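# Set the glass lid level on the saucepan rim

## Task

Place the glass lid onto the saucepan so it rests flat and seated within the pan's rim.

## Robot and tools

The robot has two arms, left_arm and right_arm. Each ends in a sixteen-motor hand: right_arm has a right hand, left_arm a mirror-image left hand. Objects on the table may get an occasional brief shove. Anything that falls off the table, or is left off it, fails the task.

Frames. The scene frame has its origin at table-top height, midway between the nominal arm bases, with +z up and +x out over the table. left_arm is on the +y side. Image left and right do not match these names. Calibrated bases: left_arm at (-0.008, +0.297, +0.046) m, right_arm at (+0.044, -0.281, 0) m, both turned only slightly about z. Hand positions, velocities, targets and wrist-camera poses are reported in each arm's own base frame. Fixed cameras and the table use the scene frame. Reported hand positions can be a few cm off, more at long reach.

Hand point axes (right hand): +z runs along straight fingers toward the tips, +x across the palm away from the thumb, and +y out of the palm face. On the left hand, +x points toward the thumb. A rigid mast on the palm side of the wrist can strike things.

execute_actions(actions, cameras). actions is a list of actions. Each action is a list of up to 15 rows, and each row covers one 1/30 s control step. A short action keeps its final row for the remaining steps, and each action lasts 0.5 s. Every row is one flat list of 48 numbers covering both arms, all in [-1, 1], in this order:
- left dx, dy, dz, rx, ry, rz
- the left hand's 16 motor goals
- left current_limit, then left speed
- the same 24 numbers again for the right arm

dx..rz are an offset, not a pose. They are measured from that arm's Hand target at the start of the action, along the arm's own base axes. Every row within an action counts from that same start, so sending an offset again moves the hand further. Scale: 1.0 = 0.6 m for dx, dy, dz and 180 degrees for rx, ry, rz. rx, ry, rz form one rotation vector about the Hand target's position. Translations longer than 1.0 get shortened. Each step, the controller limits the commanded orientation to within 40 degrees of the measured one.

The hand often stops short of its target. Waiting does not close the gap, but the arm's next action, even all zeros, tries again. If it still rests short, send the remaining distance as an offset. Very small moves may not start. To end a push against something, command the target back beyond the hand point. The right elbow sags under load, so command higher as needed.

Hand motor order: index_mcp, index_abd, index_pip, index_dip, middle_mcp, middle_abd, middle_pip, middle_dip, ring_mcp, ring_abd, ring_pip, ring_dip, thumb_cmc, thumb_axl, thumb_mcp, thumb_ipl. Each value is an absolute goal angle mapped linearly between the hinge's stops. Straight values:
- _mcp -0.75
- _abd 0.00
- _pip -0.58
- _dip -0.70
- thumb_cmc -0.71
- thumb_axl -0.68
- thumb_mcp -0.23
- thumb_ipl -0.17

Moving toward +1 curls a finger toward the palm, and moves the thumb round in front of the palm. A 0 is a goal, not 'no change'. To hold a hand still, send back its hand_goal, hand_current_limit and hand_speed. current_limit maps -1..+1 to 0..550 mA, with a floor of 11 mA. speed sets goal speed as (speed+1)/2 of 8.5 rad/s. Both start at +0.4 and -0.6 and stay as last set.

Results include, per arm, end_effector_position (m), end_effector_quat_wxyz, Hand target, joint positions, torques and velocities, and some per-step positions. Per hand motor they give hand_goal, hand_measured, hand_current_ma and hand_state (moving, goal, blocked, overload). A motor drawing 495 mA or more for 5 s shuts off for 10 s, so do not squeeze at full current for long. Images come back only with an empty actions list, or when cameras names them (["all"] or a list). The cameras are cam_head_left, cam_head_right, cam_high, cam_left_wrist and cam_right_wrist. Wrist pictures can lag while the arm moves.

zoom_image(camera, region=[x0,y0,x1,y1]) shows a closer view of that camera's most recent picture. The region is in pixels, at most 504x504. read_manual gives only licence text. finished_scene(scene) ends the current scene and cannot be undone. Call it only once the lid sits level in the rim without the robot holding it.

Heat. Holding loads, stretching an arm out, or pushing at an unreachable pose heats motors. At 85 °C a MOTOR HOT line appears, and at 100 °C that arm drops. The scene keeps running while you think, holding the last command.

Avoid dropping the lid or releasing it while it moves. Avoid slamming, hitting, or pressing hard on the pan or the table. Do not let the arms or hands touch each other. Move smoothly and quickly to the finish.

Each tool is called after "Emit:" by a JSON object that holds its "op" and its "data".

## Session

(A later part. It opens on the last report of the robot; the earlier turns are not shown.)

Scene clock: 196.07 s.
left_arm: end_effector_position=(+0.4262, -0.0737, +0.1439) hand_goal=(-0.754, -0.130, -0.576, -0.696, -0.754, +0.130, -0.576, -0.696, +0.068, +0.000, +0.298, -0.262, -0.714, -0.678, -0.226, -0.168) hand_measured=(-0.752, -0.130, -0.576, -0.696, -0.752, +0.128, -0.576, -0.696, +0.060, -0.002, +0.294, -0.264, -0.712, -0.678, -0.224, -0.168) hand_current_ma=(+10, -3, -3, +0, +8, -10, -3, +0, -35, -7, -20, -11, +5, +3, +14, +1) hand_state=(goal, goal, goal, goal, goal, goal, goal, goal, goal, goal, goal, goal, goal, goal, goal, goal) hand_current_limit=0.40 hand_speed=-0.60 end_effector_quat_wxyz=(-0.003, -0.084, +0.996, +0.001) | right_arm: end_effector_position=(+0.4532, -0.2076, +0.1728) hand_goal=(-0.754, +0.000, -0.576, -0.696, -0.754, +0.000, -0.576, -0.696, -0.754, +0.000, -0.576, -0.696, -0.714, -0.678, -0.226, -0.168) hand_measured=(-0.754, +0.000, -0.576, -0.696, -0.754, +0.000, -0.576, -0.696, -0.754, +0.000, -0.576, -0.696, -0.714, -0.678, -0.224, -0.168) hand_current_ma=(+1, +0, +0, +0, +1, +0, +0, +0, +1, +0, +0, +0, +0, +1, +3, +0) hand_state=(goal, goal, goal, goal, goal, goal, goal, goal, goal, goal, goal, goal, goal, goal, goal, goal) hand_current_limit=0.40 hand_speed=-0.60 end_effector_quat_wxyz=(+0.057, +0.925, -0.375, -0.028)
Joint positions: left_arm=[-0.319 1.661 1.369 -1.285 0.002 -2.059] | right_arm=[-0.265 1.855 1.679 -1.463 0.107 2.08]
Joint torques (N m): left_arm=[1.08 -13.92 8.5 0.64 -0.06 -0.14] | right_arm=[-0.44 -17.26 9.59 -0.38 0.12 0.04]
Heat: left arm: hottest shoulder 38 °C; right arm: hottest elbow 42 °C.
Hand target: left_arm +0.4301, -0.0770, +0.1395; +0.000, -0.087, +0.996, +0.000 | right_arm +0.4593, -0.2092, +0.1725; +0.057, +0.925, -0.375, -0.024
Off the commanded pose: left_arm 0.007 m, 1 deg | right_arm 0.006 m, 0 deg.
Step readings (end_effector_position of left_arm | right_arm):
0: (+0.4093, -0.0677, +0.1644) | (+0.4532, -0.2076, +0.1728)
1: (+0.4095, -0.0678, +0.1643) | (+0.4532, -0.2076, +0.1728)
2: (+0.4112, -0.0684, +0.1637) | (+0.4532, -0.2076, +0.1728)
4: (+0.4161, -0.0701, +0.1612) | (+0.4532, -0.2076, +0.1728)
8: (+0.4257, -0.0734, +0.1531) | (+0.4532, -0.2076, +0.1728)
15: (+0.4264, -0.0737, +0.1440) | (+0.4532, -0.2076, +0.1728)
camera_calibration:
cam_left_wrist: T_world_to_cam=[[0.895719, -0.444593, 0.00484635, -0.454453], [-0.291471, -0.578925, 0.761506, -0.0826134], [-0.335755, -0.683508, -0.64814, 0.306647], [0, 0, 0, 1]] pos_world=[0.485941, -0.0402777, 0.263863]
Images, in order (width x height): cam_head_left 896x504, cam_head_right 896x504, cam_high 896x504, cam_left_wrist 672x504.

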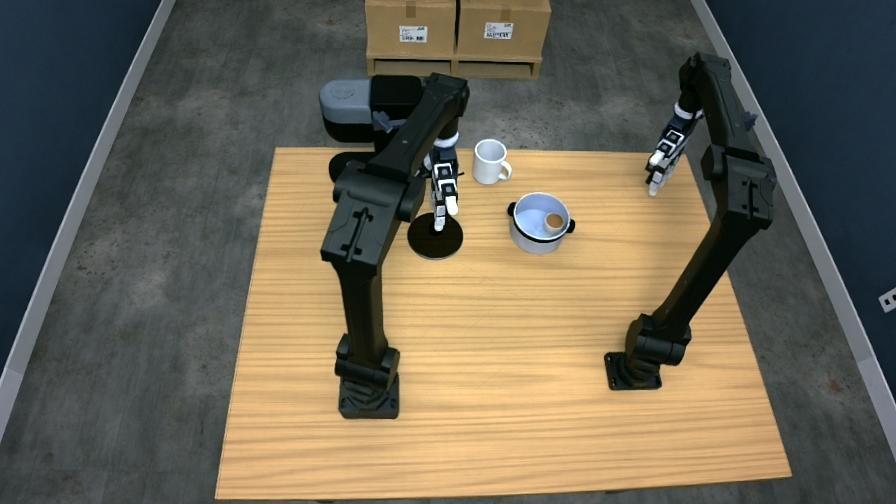

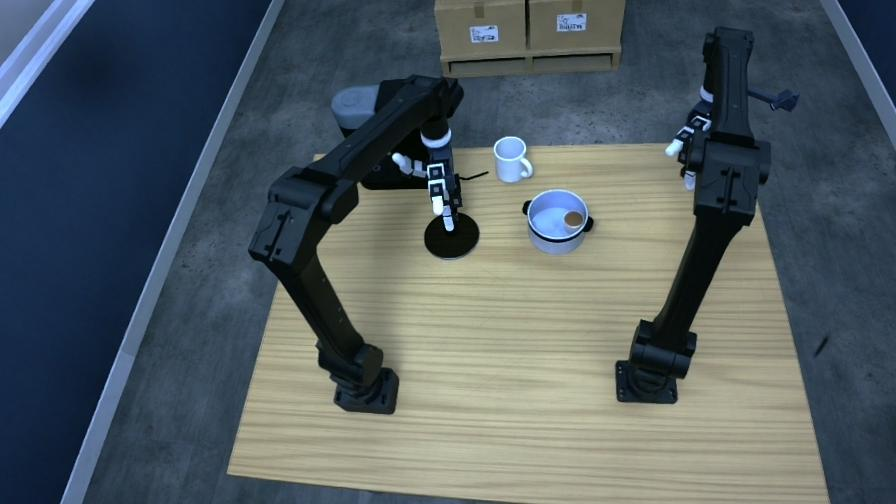

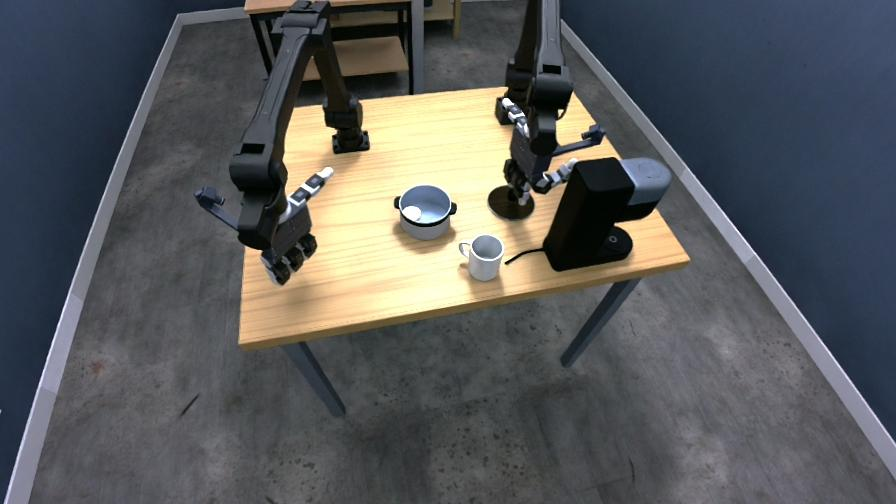

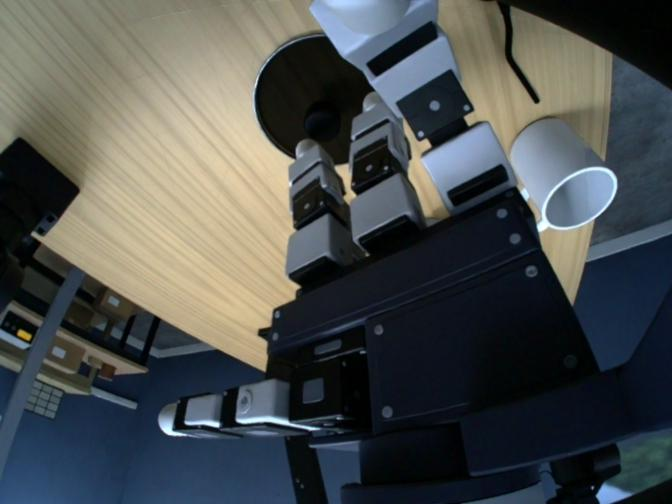

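Emit:
{"op": "execute_actions", "data": {"actions": [[[-0.027,0,0,0,0,0,-0.754,-0.13,-0.576,-0.696,-0.754,0.13,-0.576,-0.696,0.068,0,0.299,-0.261,-0.714,-0.678,-0.226,-0.168,0.4,-0.6,0,0,0,0,0,0,-0.754,0,-0.576,-0.696,-0.754,0,-0.576,-0.696,-0.754,0,-0.576,-0.696,-0.714,-0.678,-0.226,-0.168,0.4,-0.6]],[[0,0,-0.042,0,0,0,-0.754,-0.13,-0.576,-0.696,-0.754,0.13,-0.576,-0.696,0.068,0,0.299,-0.261,-0.714,-0.678,-0.226,-0.168,0.4,-0.6,0,0,0,0,0,0,-0.754,0,-0.576,-0.696,-0.754,0,-0.576,-0.696,-0.754,0,-0.576,-0.696,-0.714,-0.678,-0.226,-0.168,0.4,-0.6]]], "cameras": ["cam_high","cam_left_wrist","cam_head_left","cam_head_right"]}}

Emit:
{"op": "zoom_image", "data": {"camera": "cam_left_wrist", "region": [230, 10, 430, 180]}}

Emit:
{"op": "zoom_image", "data": {"camera": "cam_high", "region": [470, 150, 550, 230]}}

Emit:
{"op": "zoom_image", "data": {"camera": "cam_head_left", "region": [400, 190, 480, 270]}}

Emit:
{"op": "zoom_image", "data": {"camera": "cam_head_right", "region": [410, 190, 490, 270]}}

Scene clock: 223.33 s.
left_arm: end_effector_position=(+0.4114, -0.0730, +0.1133) hand_goal=(-0.754, -0.130, -0.576, -0.696, -0.754, +0.130, -0.576, -0.696, +0.068, +0.000, +0.298, -0.262, -0.714, -0.678, -0.226, -0.168) hand_measured=(-0.752, -0.130, -0.576, -0.696, -0.752, +0.128, -0.576, -0.696, +0.060, -0.002, +0.294, -0.264, -0.712, -0.678, -0.224, -0.168) hand_current_ma=(+10, -3, -3, +0, +8, -9, -3, +0, -35, -7, -20, -11, +5, +3, +14, +1) hand_state=(goal, goal, goal, goal, goal, goal, goal, goal, goal, goal, goal, goal, goal, goal, goal, goal) hand_current_limit=0.40 hand_speed=-0.60 end_effector_quat_wxyz=(-0.009, -0.086, +0.996, +0.003) | right_arm: end_effector_position=(+0.4532, -0.2076, +0.1728) hand_goal=(-0.754, +0.000, -0.576, -0.696, -0.754, +0.000, -0.576, -0.696, -0.754, +0.000, -0.576, -0.696, -0.714, -0.678, -0.226, -0.168) hand_measured=(-0.754, +0.000, -0.576, -0.696, -0.754, +0.000, -0.576, -0.696, -0.754, +0.000, -0.576, -0.696, -0.714, -0.678, -0.224, -0.168) hand_current_ma=(+1, +0, +0, +0, +1, +0, +0, +0, +1, +0, +0, +0, +0, +1, +3, +0) hand_state=(goal, goal, goal, goal, goal, goal, goal, goal, goal, goal, goal, goal, goal, goal, goal, goal) hand_current_limit=0.40 hand_speed=-0.60 end_effector_quat_wxyz=(+0.057, +0.925, -0.375, -0.028)
Joint positions: left_arm=[-0.327 1.661 1.28 -1.209 0.002 -2.07] | right_arm=[-0.265 1.855 1.679 -1.463 0.107 2.08]
Joint torques (N m): left_arm=[0.91 -14.86 8.01 0.54 -0.06 -0.17] | right_arm=[-0.5 -17.2 9.59 -0.35 0.12 0.04]
Heat: left arm: hottest shoulder 38 °C; right arm: hottest elbow 42 °C.
Hand target: left_arm +0.4141, -0.0772, +0.1144; +0.000, -0.087, +0.996, +0.000 | right_arm +0.4593, -0.2092, +0.1725; +0.057, +0.925, -0.375, -0.024
Off the commanded pose: left_arm 0.005 m, 1 deg | right_arm 0.006 m, 0 deg.
Step readings (end_effector_position of left_arm | right_arm):
0: (+0.4262, -0.0737, +0.1439) | (+0.4532, -0.2076, +0.1728)
1: (+0.4261, -0.0736, +0.1438) | (+0.4532, -0.2076, +0.1728)
2: (+0.4255, -0.0735, +0.1427) | (+0.4532, -0.2076, +0.1728)
4: (+0.4229, -0.0733, +0.1392) | (+0.4532, -0.2076, +0.1728)
8: (+0.4134, -0.0719, +0.1309) | (+0.4532, -0.2076, +0.1728)
15: (+0.4108, -0.0725, +0.1293) | (+0.4532, -0.2076, +0.1728)
16: (+0.4111, -0.0726, +0.1290) | (+0.4532, -0.2076, +0.1728)
17: (+0.4118, -0.0731, +0.1277) | (+0.4532, -0.2076, +0.1728)
19: (+0.4126, -0.0733, +0.1236) | (+0.4532, -0.2076, +0.1728)
23: (+0.4107, -0.0727, +0.1154) | (+0.4532, -0.2076, +0.1728)
30: (+0.4110, -0.0728, +0.1134) | (+0.4532, -0.2076, +0.1728)
camera_calibration:
cam_left_wrist: T_world_to_cam=[[0.897064, -0.441852, -0.00652109, -0.439718], [-0.281454, -0.582672, 0.762415, -0.0677084], [-0.340674, -0.6821, -0.647055, 0.284224], [0, 0, 0, 1]] pos_world=[0.472226, -0.0398726, 0.232663]
Images, in order (width x height): cam_head_left 896x504, cam_head_right 896x504, cam_high 896x504, cam_left_wrist 672x504.

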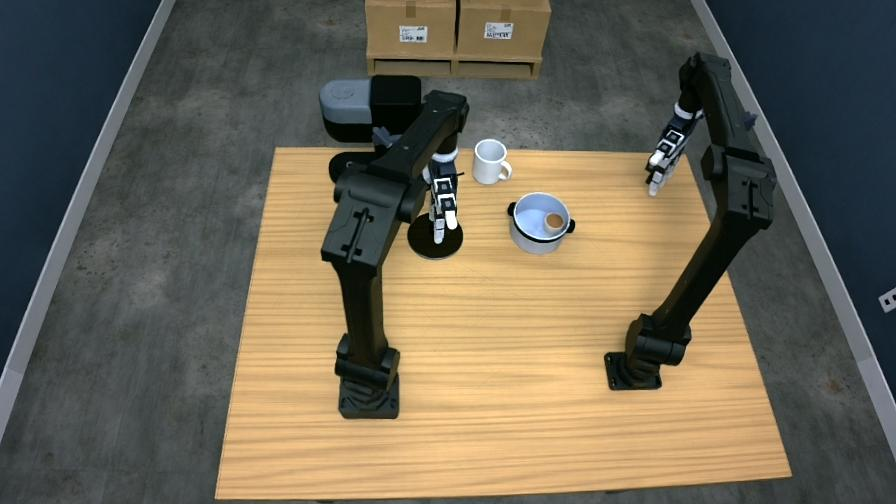

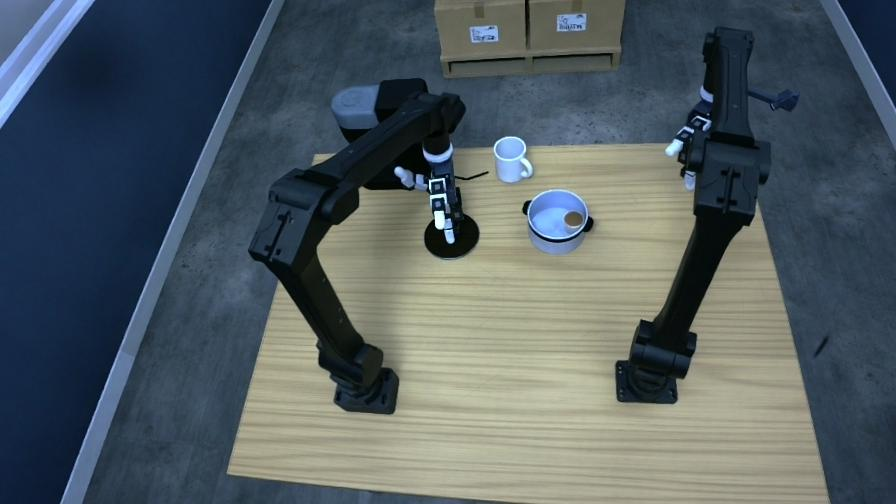

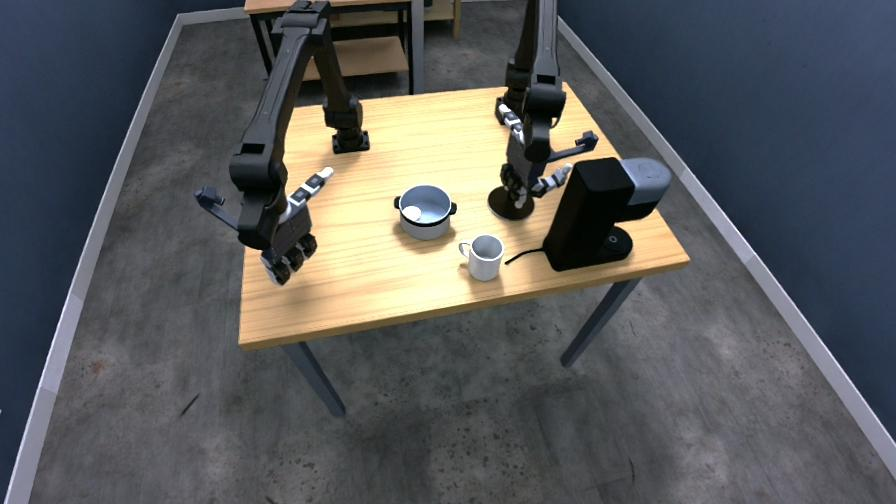

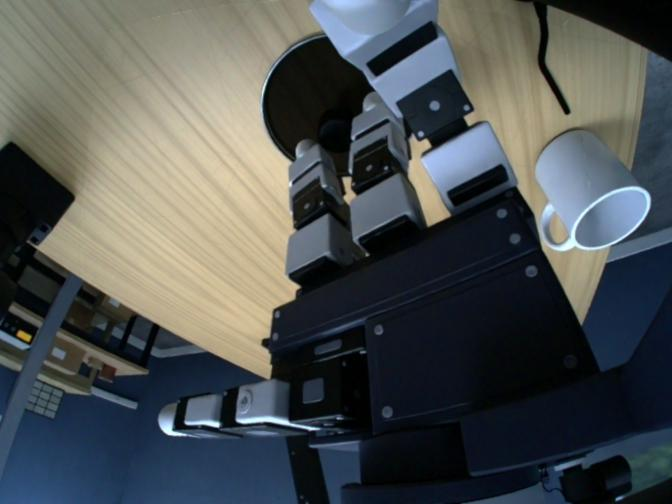

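Scaled by 2.520 from the camera's 672x504 image, which has a finer 960x720 frame.

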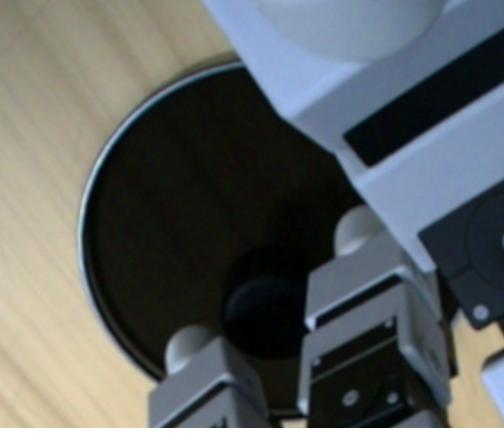

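Scaled by 6.300 from the camera's 896x504 image, which has a finer 1280x720 frame.

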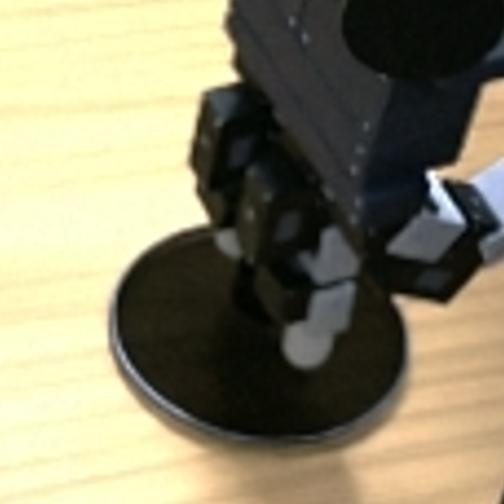

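Scaled by 6.300 from the camera's 896x504 image, which has a finer 1280x720 frame.

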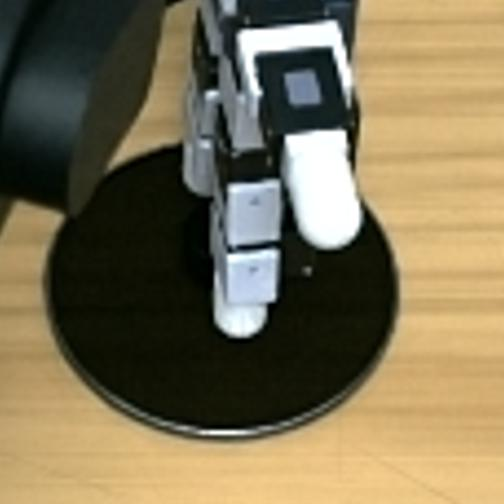

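Scaled by 6.300 from the camera's 896x504 image, which has a finer 1280x720 frame.

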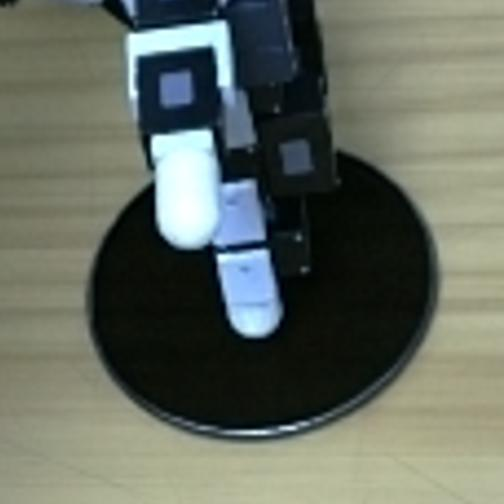

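Emit:
{"op": "execute_actions", "data": {"actions": [[[-0.013,0,-0.01,0,0,0,-0.754,-0.13,-0.576,-0.696,-0.754,0.13,-0.576,-0.696,0.068,0,0.299,-0.261,-0.714,-0.678,-0.226,-0.168,0.4,-0.6,0,0,0,0,0,0,-0.754,0,-0.576,-0.696,-0.754,0,-0.576,-0.696,-0.754,0,-0.576,-0.696,-0.714,-0.678,-0.226,-0.168,0.4,-0.6]],[[0,0,-0.013,0,0,0,-0.754,-0.13,-0.576,-0.696,-0.754,0.13,-0.576,-0.696,0.068,0,0.299,-0.261,-0.714,-0.678,-0.226,-0.168,0.4,-0.6,0,0,0,0,0,0,-0.754,0,-0.576,-0.696,-0.754,0,-0.576,-0.696,-0.754,0,-0.576,-0.696,-0.714,-0.678,-0.226,-0.168,0.4,-0.6]]], "cameras": ["cam_high","cam_left_wrist"]}}

Emit:
{"op": "zoom_image", "data": {"camera": "cam_left_wrist", "region": [230, 10, 430, 180]}}

Emit:
{"op": "zoom_image", "data": {"camera": "cam_high", "region": [470, 150, 550, 230]}}

Scene clock: 234.63 s.
left_arm: end_effector_position=(+0.4068, -0.0735, +0.1057) hand_goal=(-0.754, -0.130, -0.576, -0.696, -0.754, +0.130, -0.576, -0.696, +0.068, +0.000, +0.298, -0.262, -0.714, -0.678, -0.226, -0.168) hand_measured=(-0.752, -0.130, -0.576, -0.696, -0.750, +0.130, -0.576, -0.696, +0.060, -0.002, +0.294, -0.264, -0.712, -0.678, -0.224, -0.168) hand_current_ma=(+9, +3, -3, +0, +16, +0, +4, +0, -38, -7, -20, -11, +5, +3, +16, +1) hand_state=(goal, goal, goal, goal, goal, goal, goal, goal, goal, goal, goal, goal, goal, goal, goal, goal) hand_current_limit=0.40 hand_speed=-0.60 end_effector_quat_wxyz=(-0.005, -0.086, +0.996, +0.001) | right_arm: end_effector_position=(+0.4532, -0.2076, +0.1728) hand_goal=(-0.754, +0.000, -0.576, -0.696, -0.754, +0.000, -0.576, -0.696, -0.754, +0.000, -0.576, -0.696, -0.714, -0.678, -0.226, -0.168) hand_measured=(-0.754, +0.000, -0.576, -0.696, -0.754, +0.000, -0.576, -0.696, -0.754, +0.000, -0.576, -0.696, -0.714, -0.678, -0.224, -0.168) hand_current_ma=(+1, +0, +0, +0, +1, +0, +0, +0, +1, +0, +0, +0, +0, +1, +3, +0) hand_state=(goal, goal, goal, goal, goal, goal, goal, goal, goal, goal, goal, goal, goal, goal, goal, goal) hand_current_limit=0.40 hand_speed=-0.60 end_effector_quat_wxyz=(+0.057, +0.925, -0.375, -0.028)
Joint positions: left_arm=[-0.331 1.653 1.251 -1.179 0.002 -2.075] | right_arm=[-0.265 1.855 1.679 -1.463 0.107 2.08]
Joint torques (N m): left_arm=[0.79 -14.33 6.79 1.01 -0.05 -0.17] | right_arm=[-0.09 -16.97 9.57 -0.34 0.11 0.05]
Heat: left arm: hottest shoulder 38 °C; right arm: hottest elbow 43 °C.
Hand target: left_arm +0.4063, -0.0771, +0.1006; +0.000, -0.087, +0.996, +0.000 | right_arm +0.4593, -0.2092, +0.1725; +0.057, +0.925, -0.375, -0.024
Off the commanded pose: left_arm 0.006 m, 1 deg | right_arm 0.006 m, 0 deg.
Step readings (end_effector_position of left_arm | right_arm):
0: (+0.4114, -0.0730, +0.1133) | (+0.4532, -0.2076, +0.1728)
1: (+0.4112, -0.0729, +0.1131) | (+0.4532, -0.2076, +0.1728)
2: (+0.4110, -0.0730, +0.1123) | (+0.4532, -0.2076, +0.1728)
4: (+0.4096, -0.0733, +0.1096) | (+0.4532, -0.2076, +0.1728)
8: (+0.4071, -0.0732, +0.1069) | (+0.4532, -0.2076, +0.1728)
15: (+0.4072, -0.0735, +0.1068) | (+0.4532, -0.2076, +0.1728)
16: (+0.4071, -0.0735, +0.1067) | (+0.4532, -0.2076, +0.1728)
17: (+0.4070, -0.0734, +0.1062) | (+0.4532, -0.2076, +0.1728)
19: (+0.4070, -0.0736, +0.1061) | (+0.4532, -0.2076, +0.1728)
23: (+0.4069, -0.0736, +0.1058) | (+0.4532, -0.2076, +0.1728)
30: (+0.4068, -0.0735, +0.1057) | (+0.4532, -0.2076, +0.1728)
camera_calibration:
cam_left_wrist: T_world_to_cam=[[0.897568, -0.440874, 0.00132835, -0.436895], [-0.286545, -0.581076, 0.761736, -0.0612901], [-0.335058, -0.684091, -0.647886, 0.275042], [0, 0, 0, 1]] pos_world=[0.466735, -0.0400756, 0.225463]
Images, in order (width x height): cam_high 896x504, cam_left_wrist 672x504.

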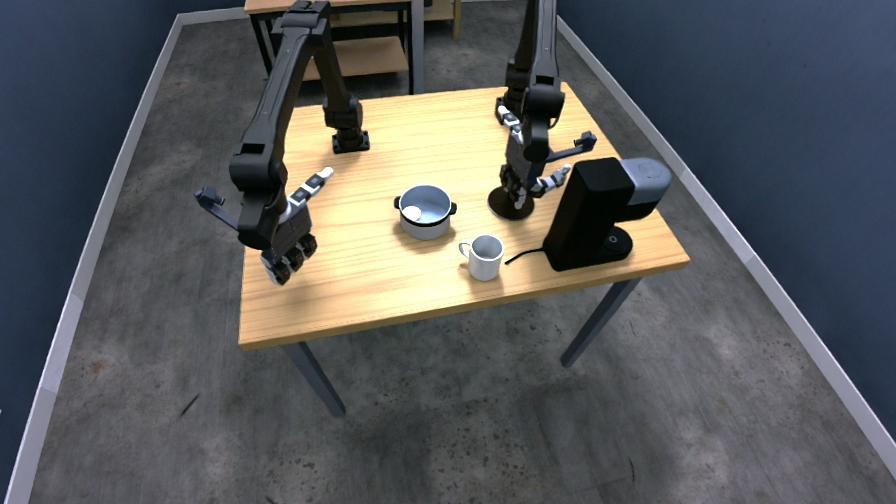

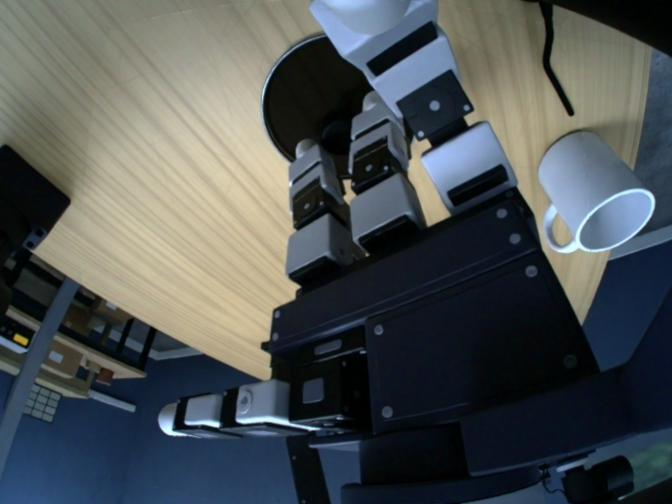

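Scaled by 2.520 from the camera's 672x504 image, which has a finer 960x720 frame.

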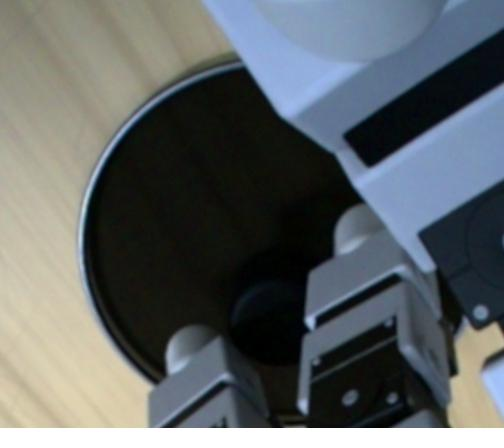

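Scaled by 6.300 from the camera's 896x504 image, which has a finer 1280x720 frame.

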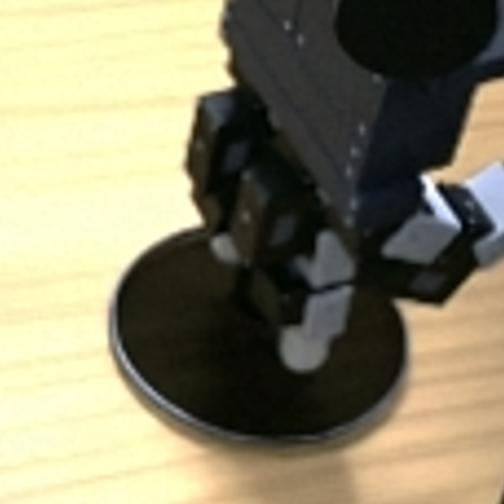

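Emit:
{"op": "execute_actions", "data": {"actions": [[[-0.006,0,0.006,0,0,0,-0.754,0.0,-0.576,-0.696,-0.754,0.0,-0.576,-0.696,0.068,0,0.299,-0.261,-0.714,-0.678,-0.226,-0.168,0.4,-0.9,0,0,0,0,0,0,-0.754,0,-0.576,-0.696,-0.754,0,-0.576,-0.696,-0.754,0,-0.576,-0.696,-0.714,-0.678,-0.226,-0.168,0.4,-0.6]],[[0,0,0,0,0,0,-0.754,0.15,-0.576,-0.696,-0.754,-0.15,-0.576,-0.696,0.068,0,0.299,-0.261,-0.714,-0.678,-0.226,-0.168,0.4,-0.9,0,0,0,0,0,0,-0.754,0,-0.576,-0.696,-0.754,0,-0.576,-0.696,-0.754,0,-0.576,-0.696,-0.714,-0.678,-0.226,-0.168,0.4,-0.6]]], "cameras": ["cam_high","cam_left_wrist"]}}

Emit:
{"op": "zoom_image", "data": {"camera": "cam_left_wrist", "region": [230, 10, 430, 180]}}

Emit:
{"op": "zoom_image", "data": {"camera": "cam_high", "region": [470, 150, 550, 230]}}

Scene clock: 243.30 s.
left_arm: end_effector_position=(+0.4057, -0.0736, +0.1059) hand_goal=(-0.754, +0.150, -0.576, -0.696, -0.754, -0.150, -0.576, -0.696, +0.068, +0.000, +0.298, -0.262, -0.714, -0.678, -0.226, -0.168) hand_measured=(-0.752, -0.066, -0.576, -0.696, -0.750, +0.114, -0.574, -0.696, +0.060, -0.002, +0.294, -0.264, -0.712, -0.678, -0.224, -0.168) hand_current_ma=(+9, -385, -3, +0, +16, +385, +4, +0, -38, -7, -20, -11, +5, +3, +16, +1) hand_state=(goal, blocked, goal, goal, goal, blocked, goal, goal, goal, goal, goal, goal, goal, goal, goal, goal) hand_current_limit=0.40 hand_speed=-0.90 end_effector_quat_wxyz=(-0.003, -0.087, +0.996, +0.001) | right_arm: end_effector_position=(+0.4532, -0.2076, +0.1728) hand_goal=(-0.754, +0.000, -0.576, -0.696, -0.754, +0.000, -0.576, -0.696, -0.754, +0.000, -0.576, -0.696, -0.714, -0.678, -0.226, -0.168) hand_measured=(-0.754, +0.000, -0.576, -0.696, -0.754, +0.000, -0.576, -0.696, -0.754, +0.000, -0.576, -0.696, -0.714, -0.678, -0.224, -0.168) hand_current_ma=(+1, +0, +0, +0, +1, +0, +0, +0, +1, +0, +0, +0, +0, +1, +3, +0) hand_state=(goal, goal, goal, goal, goal, goal, goal, goal, goal, goal, goal, goal, goal, goal, goal, goal) hand_current_limit=0.40 hand_speed=-0.60 end_effector_quat_wxyz=(+0.057, +0.925, -0.375, -0.028)
Joint positions: left_arm=[-0.332 1.648 1.245 -1.174 0.001 -2.077] | right_arm=[-0.265 1.855 1.679 -1.463 0.107 2.08]
Joint torques (N m): left_arm=[0.67 -14.8 6.84 0.53 -0.03 -0.17] | right_arm=[-0.26 -17.03 9.51 -0.36 0.1 0.05]
Heat: left arm: hottest shoulder 39 °C; right arm: hottest elbow 43 °C.
Hand target: left_arm +0.4026, -0.0770, +0.1041; +0.000, -0.087, +0.996, +0.000 | right_arm +0.4593, -0.2092, +0.1725; +0.057, +0.925, -0.375, -0.024
Off the commanded pose: left_arm 0.005 m, 0 deg | right_arm 0.006 m, 0 deg.
Step readings (end_effector_position of left_arm | right_arm):
0: (+0.4068, -0.0735, +0.1057) | (+0.4532, -0.2076, +0.1728)
1: (+0.4068, -0.0735, +0.1057) | (+0.4532, -0.2076, +0.1728)
2: (+0.4066, -0.0735, +0.1057) | (+0.4532, -0.2076, +0.1728)
4: (+0.4065, -0.0737, +0.1058) | (+0.4532, -0.2076, +0.1728)
8: (+0.4059, -0.0736, +0.1058) | (+0.4532, -0.2076, +0.1728)
15: (+0.4057, -0.0736, +0.1059) | (+0.4532, -0.2076, +0.1728)
16: (+0.4057, -0.0736, +0.1059) | (+0.4532, -0.2076, +0.1728)
17: (+0.4057, -0.0736, +0.1059) | (+0.4532, -0.2076, +0.1728)
19: (+0.4057, -0.0736, +0.1059) | (+0.4532, -0.2076, +0.1728)
23: (+0.4057, -0.0736, +0.1059) | (+0.4532, -0.2076, +0.1728)
30: (+0.4057, -0.0736, +0.1059) | (+0.4532, -0.2076, +0.1728)
camera_calibration:
cam_left_wrist: T_world_to_cam=[[0.897927, -0.440115, 0.00504458, -0.436439], [-0.289025, -0.58095, 0.760895, -0.0607038], [-0.331951, -0.684687, -0.648855, 0.273517], [0, 0, 0, 1]] pos_world=[0.46514, -0.0400761, 0.225864]
Images, in order (width x height): cam_high 896x504, cam_left_wrist 672x504.

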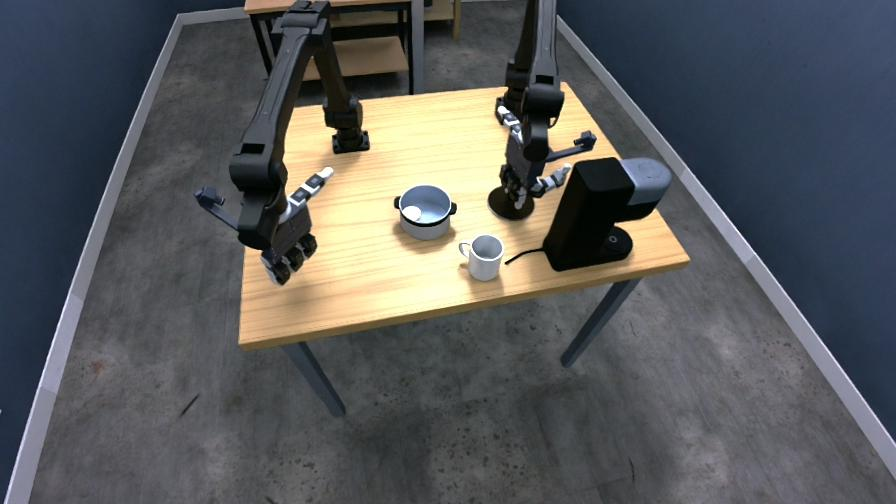

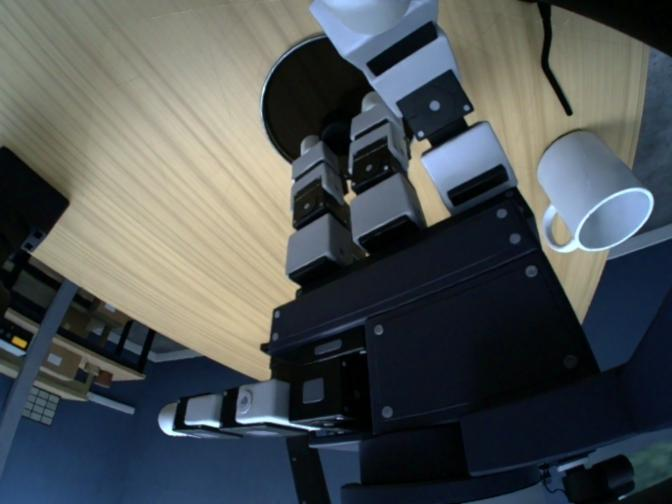

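Scaled by 2.520 from the camera's 672x504 image, which has a finer 960x720 frame.

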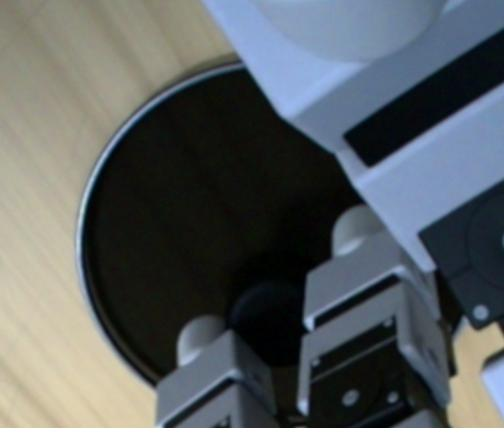

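Scaled by 6.300 from the camera's 896x504 image, which has a finer 1280x720 frame.

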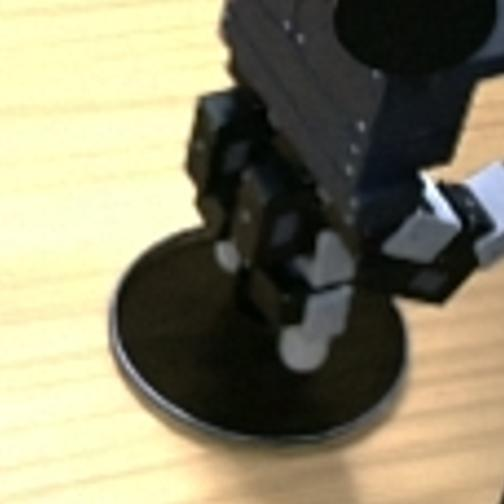

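Emit:
{"op": "execute_actions", "data": {"actions": [[[0,0,0.03,0,0,0,-0.754,0.15,-0.576,-0.696,-0.754,-0.15,-0.576,-0.696,0.068,0,0.299,-0.261,-0.714,-0.678,-0.226,-0.168,0.4,-0.9,0,0,0,0,0,0,-0.754,0,-0.576,-0.696,-0.754,0,-0.576,-0.696,-0.754,0,-0.576,-0.696,-0.714,-0.678,-0.226,-0.168,0.4,-0.6]],[[0,0,0.03,0,0,0,-0.754,0.15,-0.576,-0.696,-0.754,-0.15,-0.576,-0.696,0.068,0,0.299,-0.261,-0.714,-0.678,-0.226,-0.168,0.4,-0.9,0,0,0,0,0,0,-0.754,0,-0.576,-0.696,-0.754,0,-0.576,-0.696,-0.754,0,-0.576,-0.696,-0.714,-0.678,-0.226,-0.168,0.4,-0.6]]], "cameras": ["cam_high","cam_left_wrist","cam_head_left"]}}

Emit:
{"op": "zoom_image", "data": {"camera": "cam_left_wrist", "region": [230, 10, 430, 180]}}

Emit:
{"op": "zoom_image", "data": {"camera": "cam_high", "region": [470, 150, 550, 230]}}

Emit:
{"op": "zoom_image", "data": {"camera": "cam_head_left", "region": [400, 190, 480, 270]}}

Scene clock: 257.47 s.
left_arm: end_effector_position=(+0.3916, -0.0697, +0.1123) hand_goal=(-0.754, +0.150, -0.576, -0.696, -0.754, -0.150, -0.576, -0.696, +0.068, +0.000, +0.298, -0.262, -0.714, -0.678, -0.226, -0.168) hand_measured=(-0.754, -0.024, -0.576, -0.696, -0.752, +0.078, -0.576, -0.696, +0.060, -0.002, +0.294, -0.264, -0.712, -0.678, -0.222, -0.168) hand_current_ma=(-2, -385, -3, +0, +5, +385, +3, +0, -38, -7, -20, -11, +5, +3, +16, +1) hand_state=(goal, blocked, goal, goal, goal, blocked, goal, goal, goal, goal, goal, goal, goal, goal, goal, goal) hand_current_limit=0.40 hand_speed=-0.90 end_effector_quat_wxyz=(-0.028, -0.086, +0.996, +0.012) | right_arm: end_effector_position=(+0.4532, -0.2076, +0.1728) hand_goal=(-0.754, +0.000, -0.576, -0.696, -0.754, +0.000, -0.576, -0.696, -0.754, +0.000, -0.576, -0.696, -0.714, -0.678, -0.226, -0.168) hand_measured=(-0.754, +0.000, -0.576, -0.696, -0.754, +0.000, -0.576, -0.696, -0.754, +0.000, -0.576, -0.696, -0.714, -0.678, -0.224, -0.168) hand_current_ma=(+1, +0, +0, +0, +1, +0, +0, +0, +1, +0, +0, +0, +0, +1, +3, +0) hand_state=(goal, goal, goal, goal, goal, goal, goal, goal, goal, goal, goal, goal, goal, goal, goal, goal) hand_current_limit=0.40 hand_speed=-0.60 end_effector_quat_wxyz=(+0.057, +0.925, -0.375, -0.028)
Joint positions: left_arm=[-0.334 1.642 1.245 -1.235 0.001 -2.078] | right_arm=[-0.265 1.855 1.679 -1.463 0.107 2.08]
Joint torques (N m): left_arm=[0.79 -16.97 11.38 -0.92 -0.02 -0.17] | right_arm=[-0.38 -17.2 9.62 -0.32 0.11 0.06]
Heat: left arm: hottest shoulder 39 °C; right arm: hottest elbow 43 °C.
Hand target: left_arm +0.4027, -0.0772, +0.1402; +0.000, -0.087, +0.996, +0.000 | right_arm +0.4593, -0.2092, +0.1725; +0.057, +0.925, -0.375, -0.024
Off the commanded pose: left_arm 0.031 m, 3 deg | right_arm 0.006 m, 0 deg.
Step readings (end_effector_position of left_arm | right_arm):
0: (+0.4057, -0.0736, +0.1059) | (+0.4532, -0.2076, +0.1728)
1: (+0.4057, -0.0736, +0.1060) | (+0.4532, -0.2076, +0.1728)
2: (+0.4057, -0.0737, +0.1061) | (+0.4532, -0.2076, +0.1728)
4: (+0.4054, -0.0736, +0.1065) | (+0.4532, -0.2076, +0.1728)
8: (+0.4041, -0.0733, +0.1069) | (+0.4532, -0.2076, +0.1728)
15: (+0.4029, -0.0732, +0.1072) | (+0.4532, -0.2076, +0.1728)
16: (+0.4027, -0.0731, +0.1072) | (+0.4532, -0.2076, +0.1728)
17: (+0.4020, -0.0729, +0.1076) | (+0.4532, -0.2076, +0.1728)
19: (+0.3990, -0.0718, +0.1088) | (+0.4532, -0.2076, +0.1728)
23: (+0.3927, -0.0699, +0.1108) | (+0.4532, -0.2076, +0.1728)
30: (+0.3916, -0.0697, +0.1123) | (+0.4532, -0.2076, +0.1728)
camera_calibration:
cam_left_wrist: T_world_to_cam=[[0.896282, -0.440802, -0.0486949, -0.415439], [-0.250529, -0.593861, 0.764568, -0.0837755], [-0.365941, -0.673069, -0.642701, 0.289157], [0, 0, 0, 1]] pos_world=[0.457177, -0.0382548, 0.229664]
Images, in order (width x height): cam_head_left 896x504, cam_high 896x504, cam_left_wrist 672x504.

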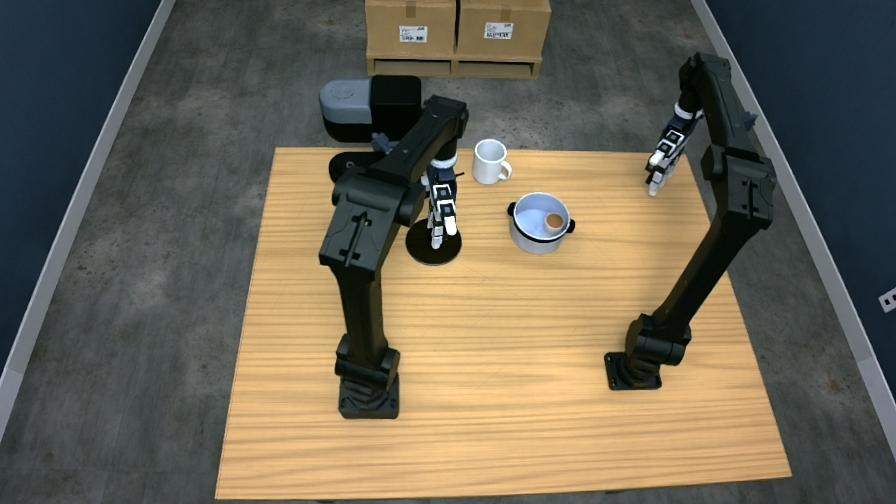

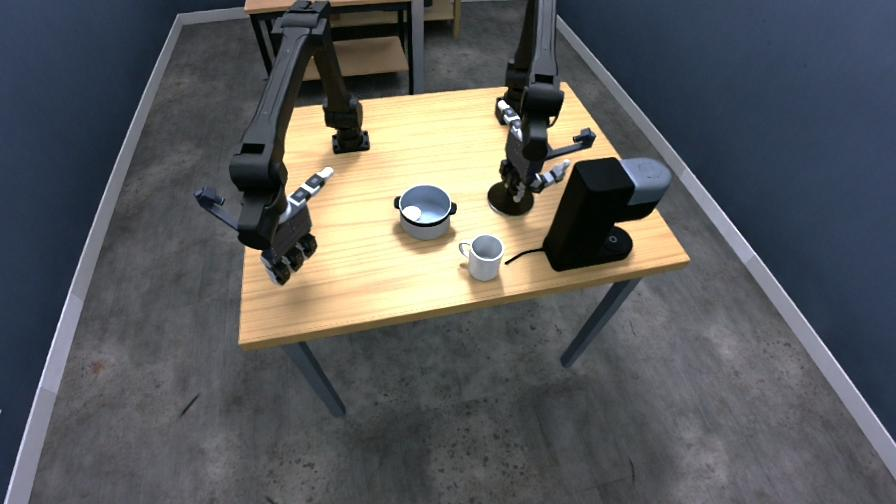

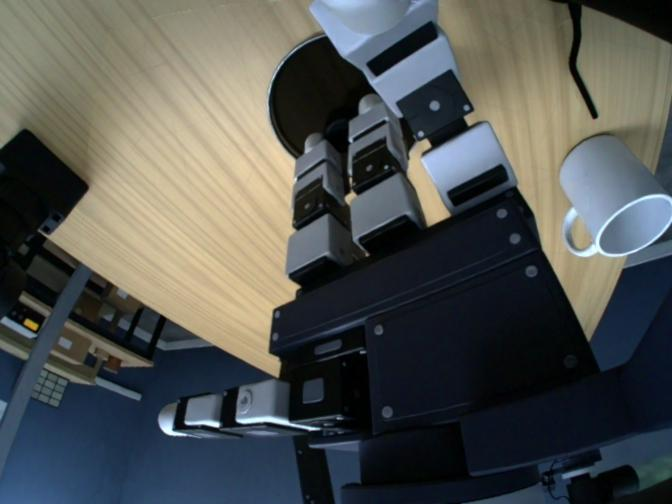

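Scaled by 2.520 from the camera's 672x504 image, which has a finer 960x720 frame.

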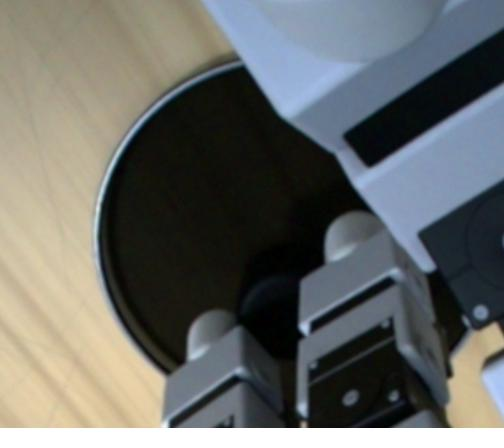

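Scaled by 6.300 from the camera's 896x504 image, which has a finer 1280x720 frame.

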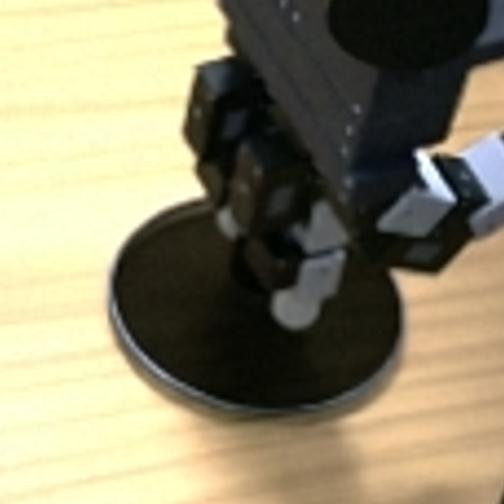

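Scaled by 6.300 from the camera's 896x504 image, which has a finer 1280x720 frame.

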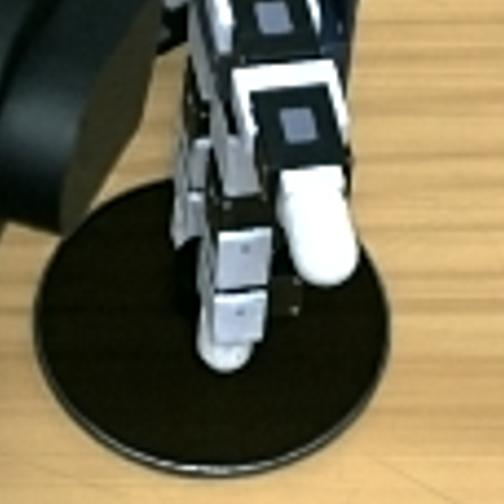

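Emit:
{"op": "execute_actions", "data": {"actions": [[[0,0,0.03,0,0,0,-0.754,0.15,-0.576,-0.696,-0.754,-0.15,-0.576,-0.696,0.068,0,0.299,-0.261,-0.714,-0.678,-0.226,-0.168,0.4,-0.9,0,0,0,0,0,0,-0.754,0,-0.576,-0.696,-0.754,0,-0.576,-0.696,-0.754,0,-0.576,-0.696,-0.714,-0.678,-0.226,-0.168,0.4,-0.6]],[[0,0,0.03,0,0,0,-0.754,0.15,-0.576,-0.696,-0.754,-0.15,-0.576,-0.696,0.068,0,0.299,-0.261,-0.714,-0.678,-0.226,-0.168,0.4,-0.9,0,0,0,0,0,0,-0.754,0,-0.576,-0.696,-0.754,0,-0.576,-0.696,-0.754,0,-0.576,-0.696,-0.714,-0.678,-0.226,-0.168,0.4,-0.6]]], "cameras": ["cam_high","cam_left_wrist","cam_head_left"]}}

Emit:
{"op": "zoom_image", "data": {"camera": "cam_high", "region": [440, 120, 560, 240]}}

Emit:
{"op": "zoom_image", "data": {"camera": "cam_head_left", "region": [400, 190, 480, 270]}}

Scene clock: 266.13 s.
left_arm: end_effector_position=(+0.3891, -0.0688, +0.1448) hand_goal=(-0.754, +0.150, -0.576, -0.696, -0.754, -0.150, -0.576, -0.696, +0.068, +0.000, +0.298, -0.262, -0.714, -0.678, -0.226, -0.168) hand_measured=(-0.754, -0.024, -0.576, -0.696, -0.754, +0.078, -0.576, -0.696, +0.060, -0.002, +0.294, -0.264, -0.712, -0.678, -0.222, -0.168) hand_current_ma=(-2, -385, -3, +0, +3, +385, +3, +0, -38, -7, -20, -11, +5, +3, +16, +1) hand_state=(goal, blocked, goal, goal, goal, blocked, goal, goal, goal, goal, goal, goal, goal, goal, goal, goal) hand_current_limit=0.40 hand_speed=-0.90 end_effector_quat_wxyz=(-0.033, -0.086, +0.996, +0.014) | right_arm: end_effector_position=(+0.4532, -0.2076, +0.1728) hand_goal=(-0.754, +0.000, -0.576, -0.696, -0.754, +0.000, -0.576, -0.696, -0.754, +0.000, -0.576, -0.696, -0.714, -0.678, -0.226, -0.168) hand_measured=(-0.754, +0.000, -0.576, -0.696, -0.754, +0.000, -0.576, -0.696, -0.754, +0.000, -0.576, -0.696, -0.714, -0.678, -0.224, -0.168) hand_current_ma=(+1, +0, +0, +0, +1, +0, +0, +0, +1, +0, +0, +0, +0, +1, +3, +0) hand_state=(goal, goal, goal, goal, goal, goal, goal, goal, goal, goal, goal, goal, goal, goal, goal, goal) hand_current_limit=0.40 hand_speed=-0.60 end_effector_quat_wxyz=(+0.057, +0.925, -0.375, -0.028)
Joint positions: left_arm=[-0.334 1.613 1.298 -1.327 0.001 -2.078] | right_arm=[-0.265 1.855 1.679 -1.463 0.107 2.08]
Joint torques (N m): left_arm=[0.85 -16.62 12.74 -0.98 -0.02 -0.17] | right_arm=[-0.26 -17.26 9.61 -0.31 0.12 0.05]
Heat: left arm: hottest shoulder 39 °C; right arm: hottest elbow 43 °C.
Hand target: left_arm +0.4026, -0.0772, +0.1762; +0.000, -0.087, +0.996, +0.000 | right_arm +0.4593, -0.2092, +0.1725; +0.057, +0.925, -0.375, -0.024
Off the commanded pose: left_arm 0.035 m, 4 deg | right_arm 0.006 m, 0 deg.
Step readings (end_effector_position of left_arm | right_arm):
0: (+0.3916, -0.0697, +0.1123) | (+0.4532, -0.2076, +0.1728)
1: (+0.3914, -0.0696, +0.1124) | (+0.4532, -0.2076, +0.1728)
2: (+0.3908, -0.0694, +0.1126) | (+0.4532, -0.2076, +0.1728)
4: (+0.3886, -0.0687, +0.1144) | (+0.4532, -0.2076, +0.1728)
8: (+0.3852, -0.0675, +0.1201) | (+0.4532, -0.2076, +0.1728)
15: (+0.3881, -0.0685, +0.1265) | (+0.4532, -0.2076, +0.1728)
16: (+0.3884, -0.0686, +0.1270) | (+0.4532, -0.2076, +0.1728)
17: (+0.3882, -0.0685, +0.1280) | (+0.4532, -0.2076, +0.1728)
19: (+0.3874, -0.0682, +0.1307) | (+0.4532, -0.2076, +0.1728)
23: (+0.3871, -0.0681, +0.1383) | (+0.4532, -0.2076, +0.1728)
30: (+0.3895, -0.0690, +0.1445) | (+0.4532, -0.2076, +0.1728)
camera_calibration:
cam_left_wrist: T_world_to_cam=[[0.895758, -0.440583, -0.0592065, -0.409484], [-0.242854, -0.596548, 0.764952, -0.111972], [-0.372344, -0.670833, -0.64136, 0.312235], [0, 0, 0, 1]] pos_world=[0.455864, -0.0377504, 0.261664]
Images, in order (width x height): cam_head_left 896x504, cam_high 896x504, cam_left_wrist 672x504.

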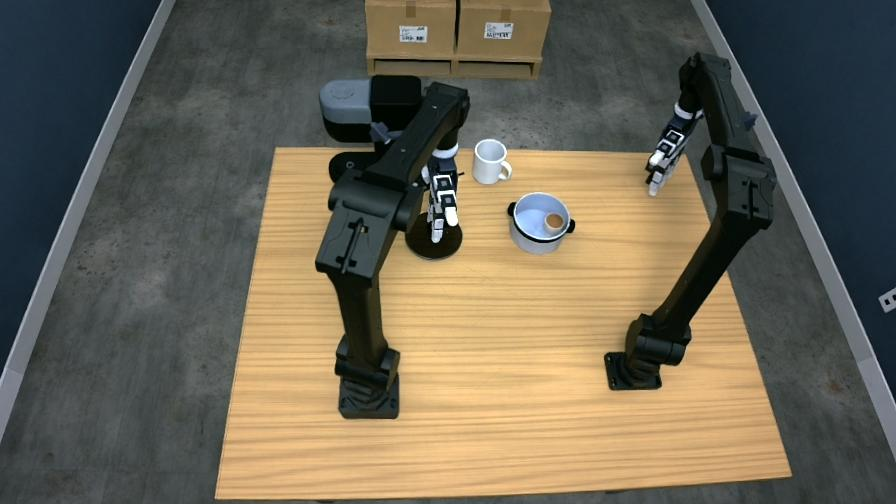

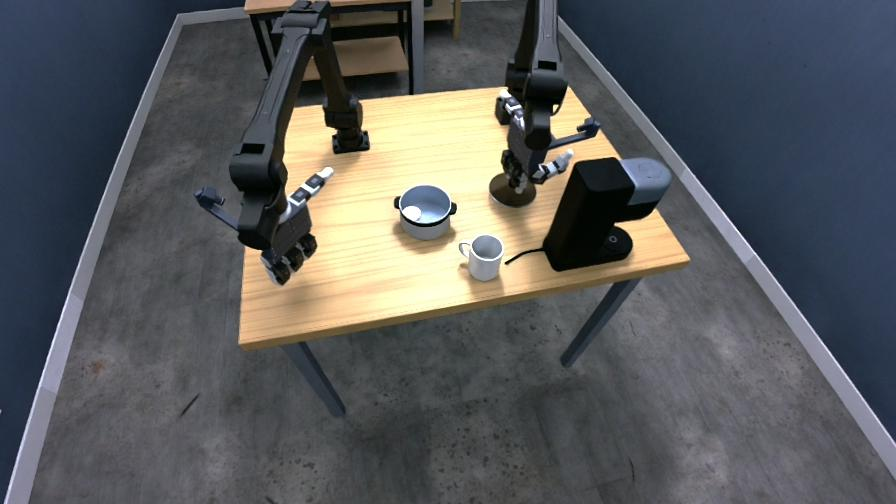

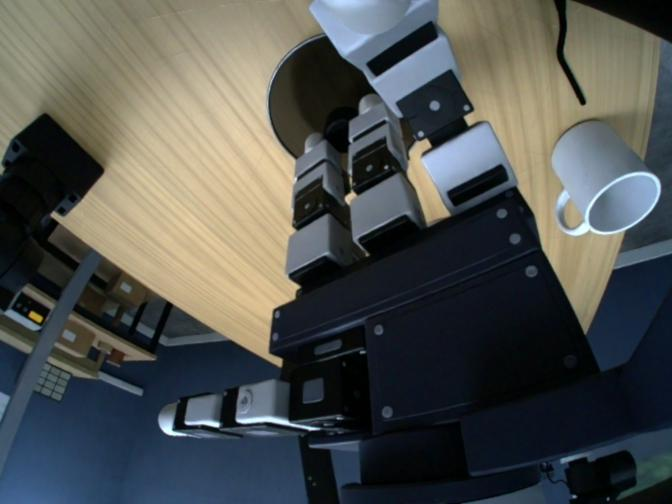

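Scaled by 4.200 from the camera's 896x504 image, which has a finer 1280x720 frame.

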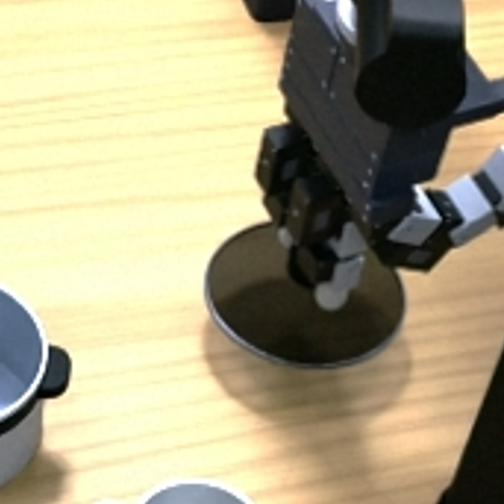

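Scaled by 6.300 from the camera's 896x504 image, which has a finer 1280x720 frame.

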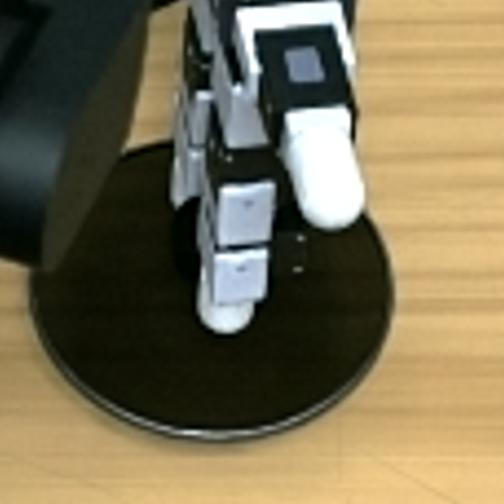

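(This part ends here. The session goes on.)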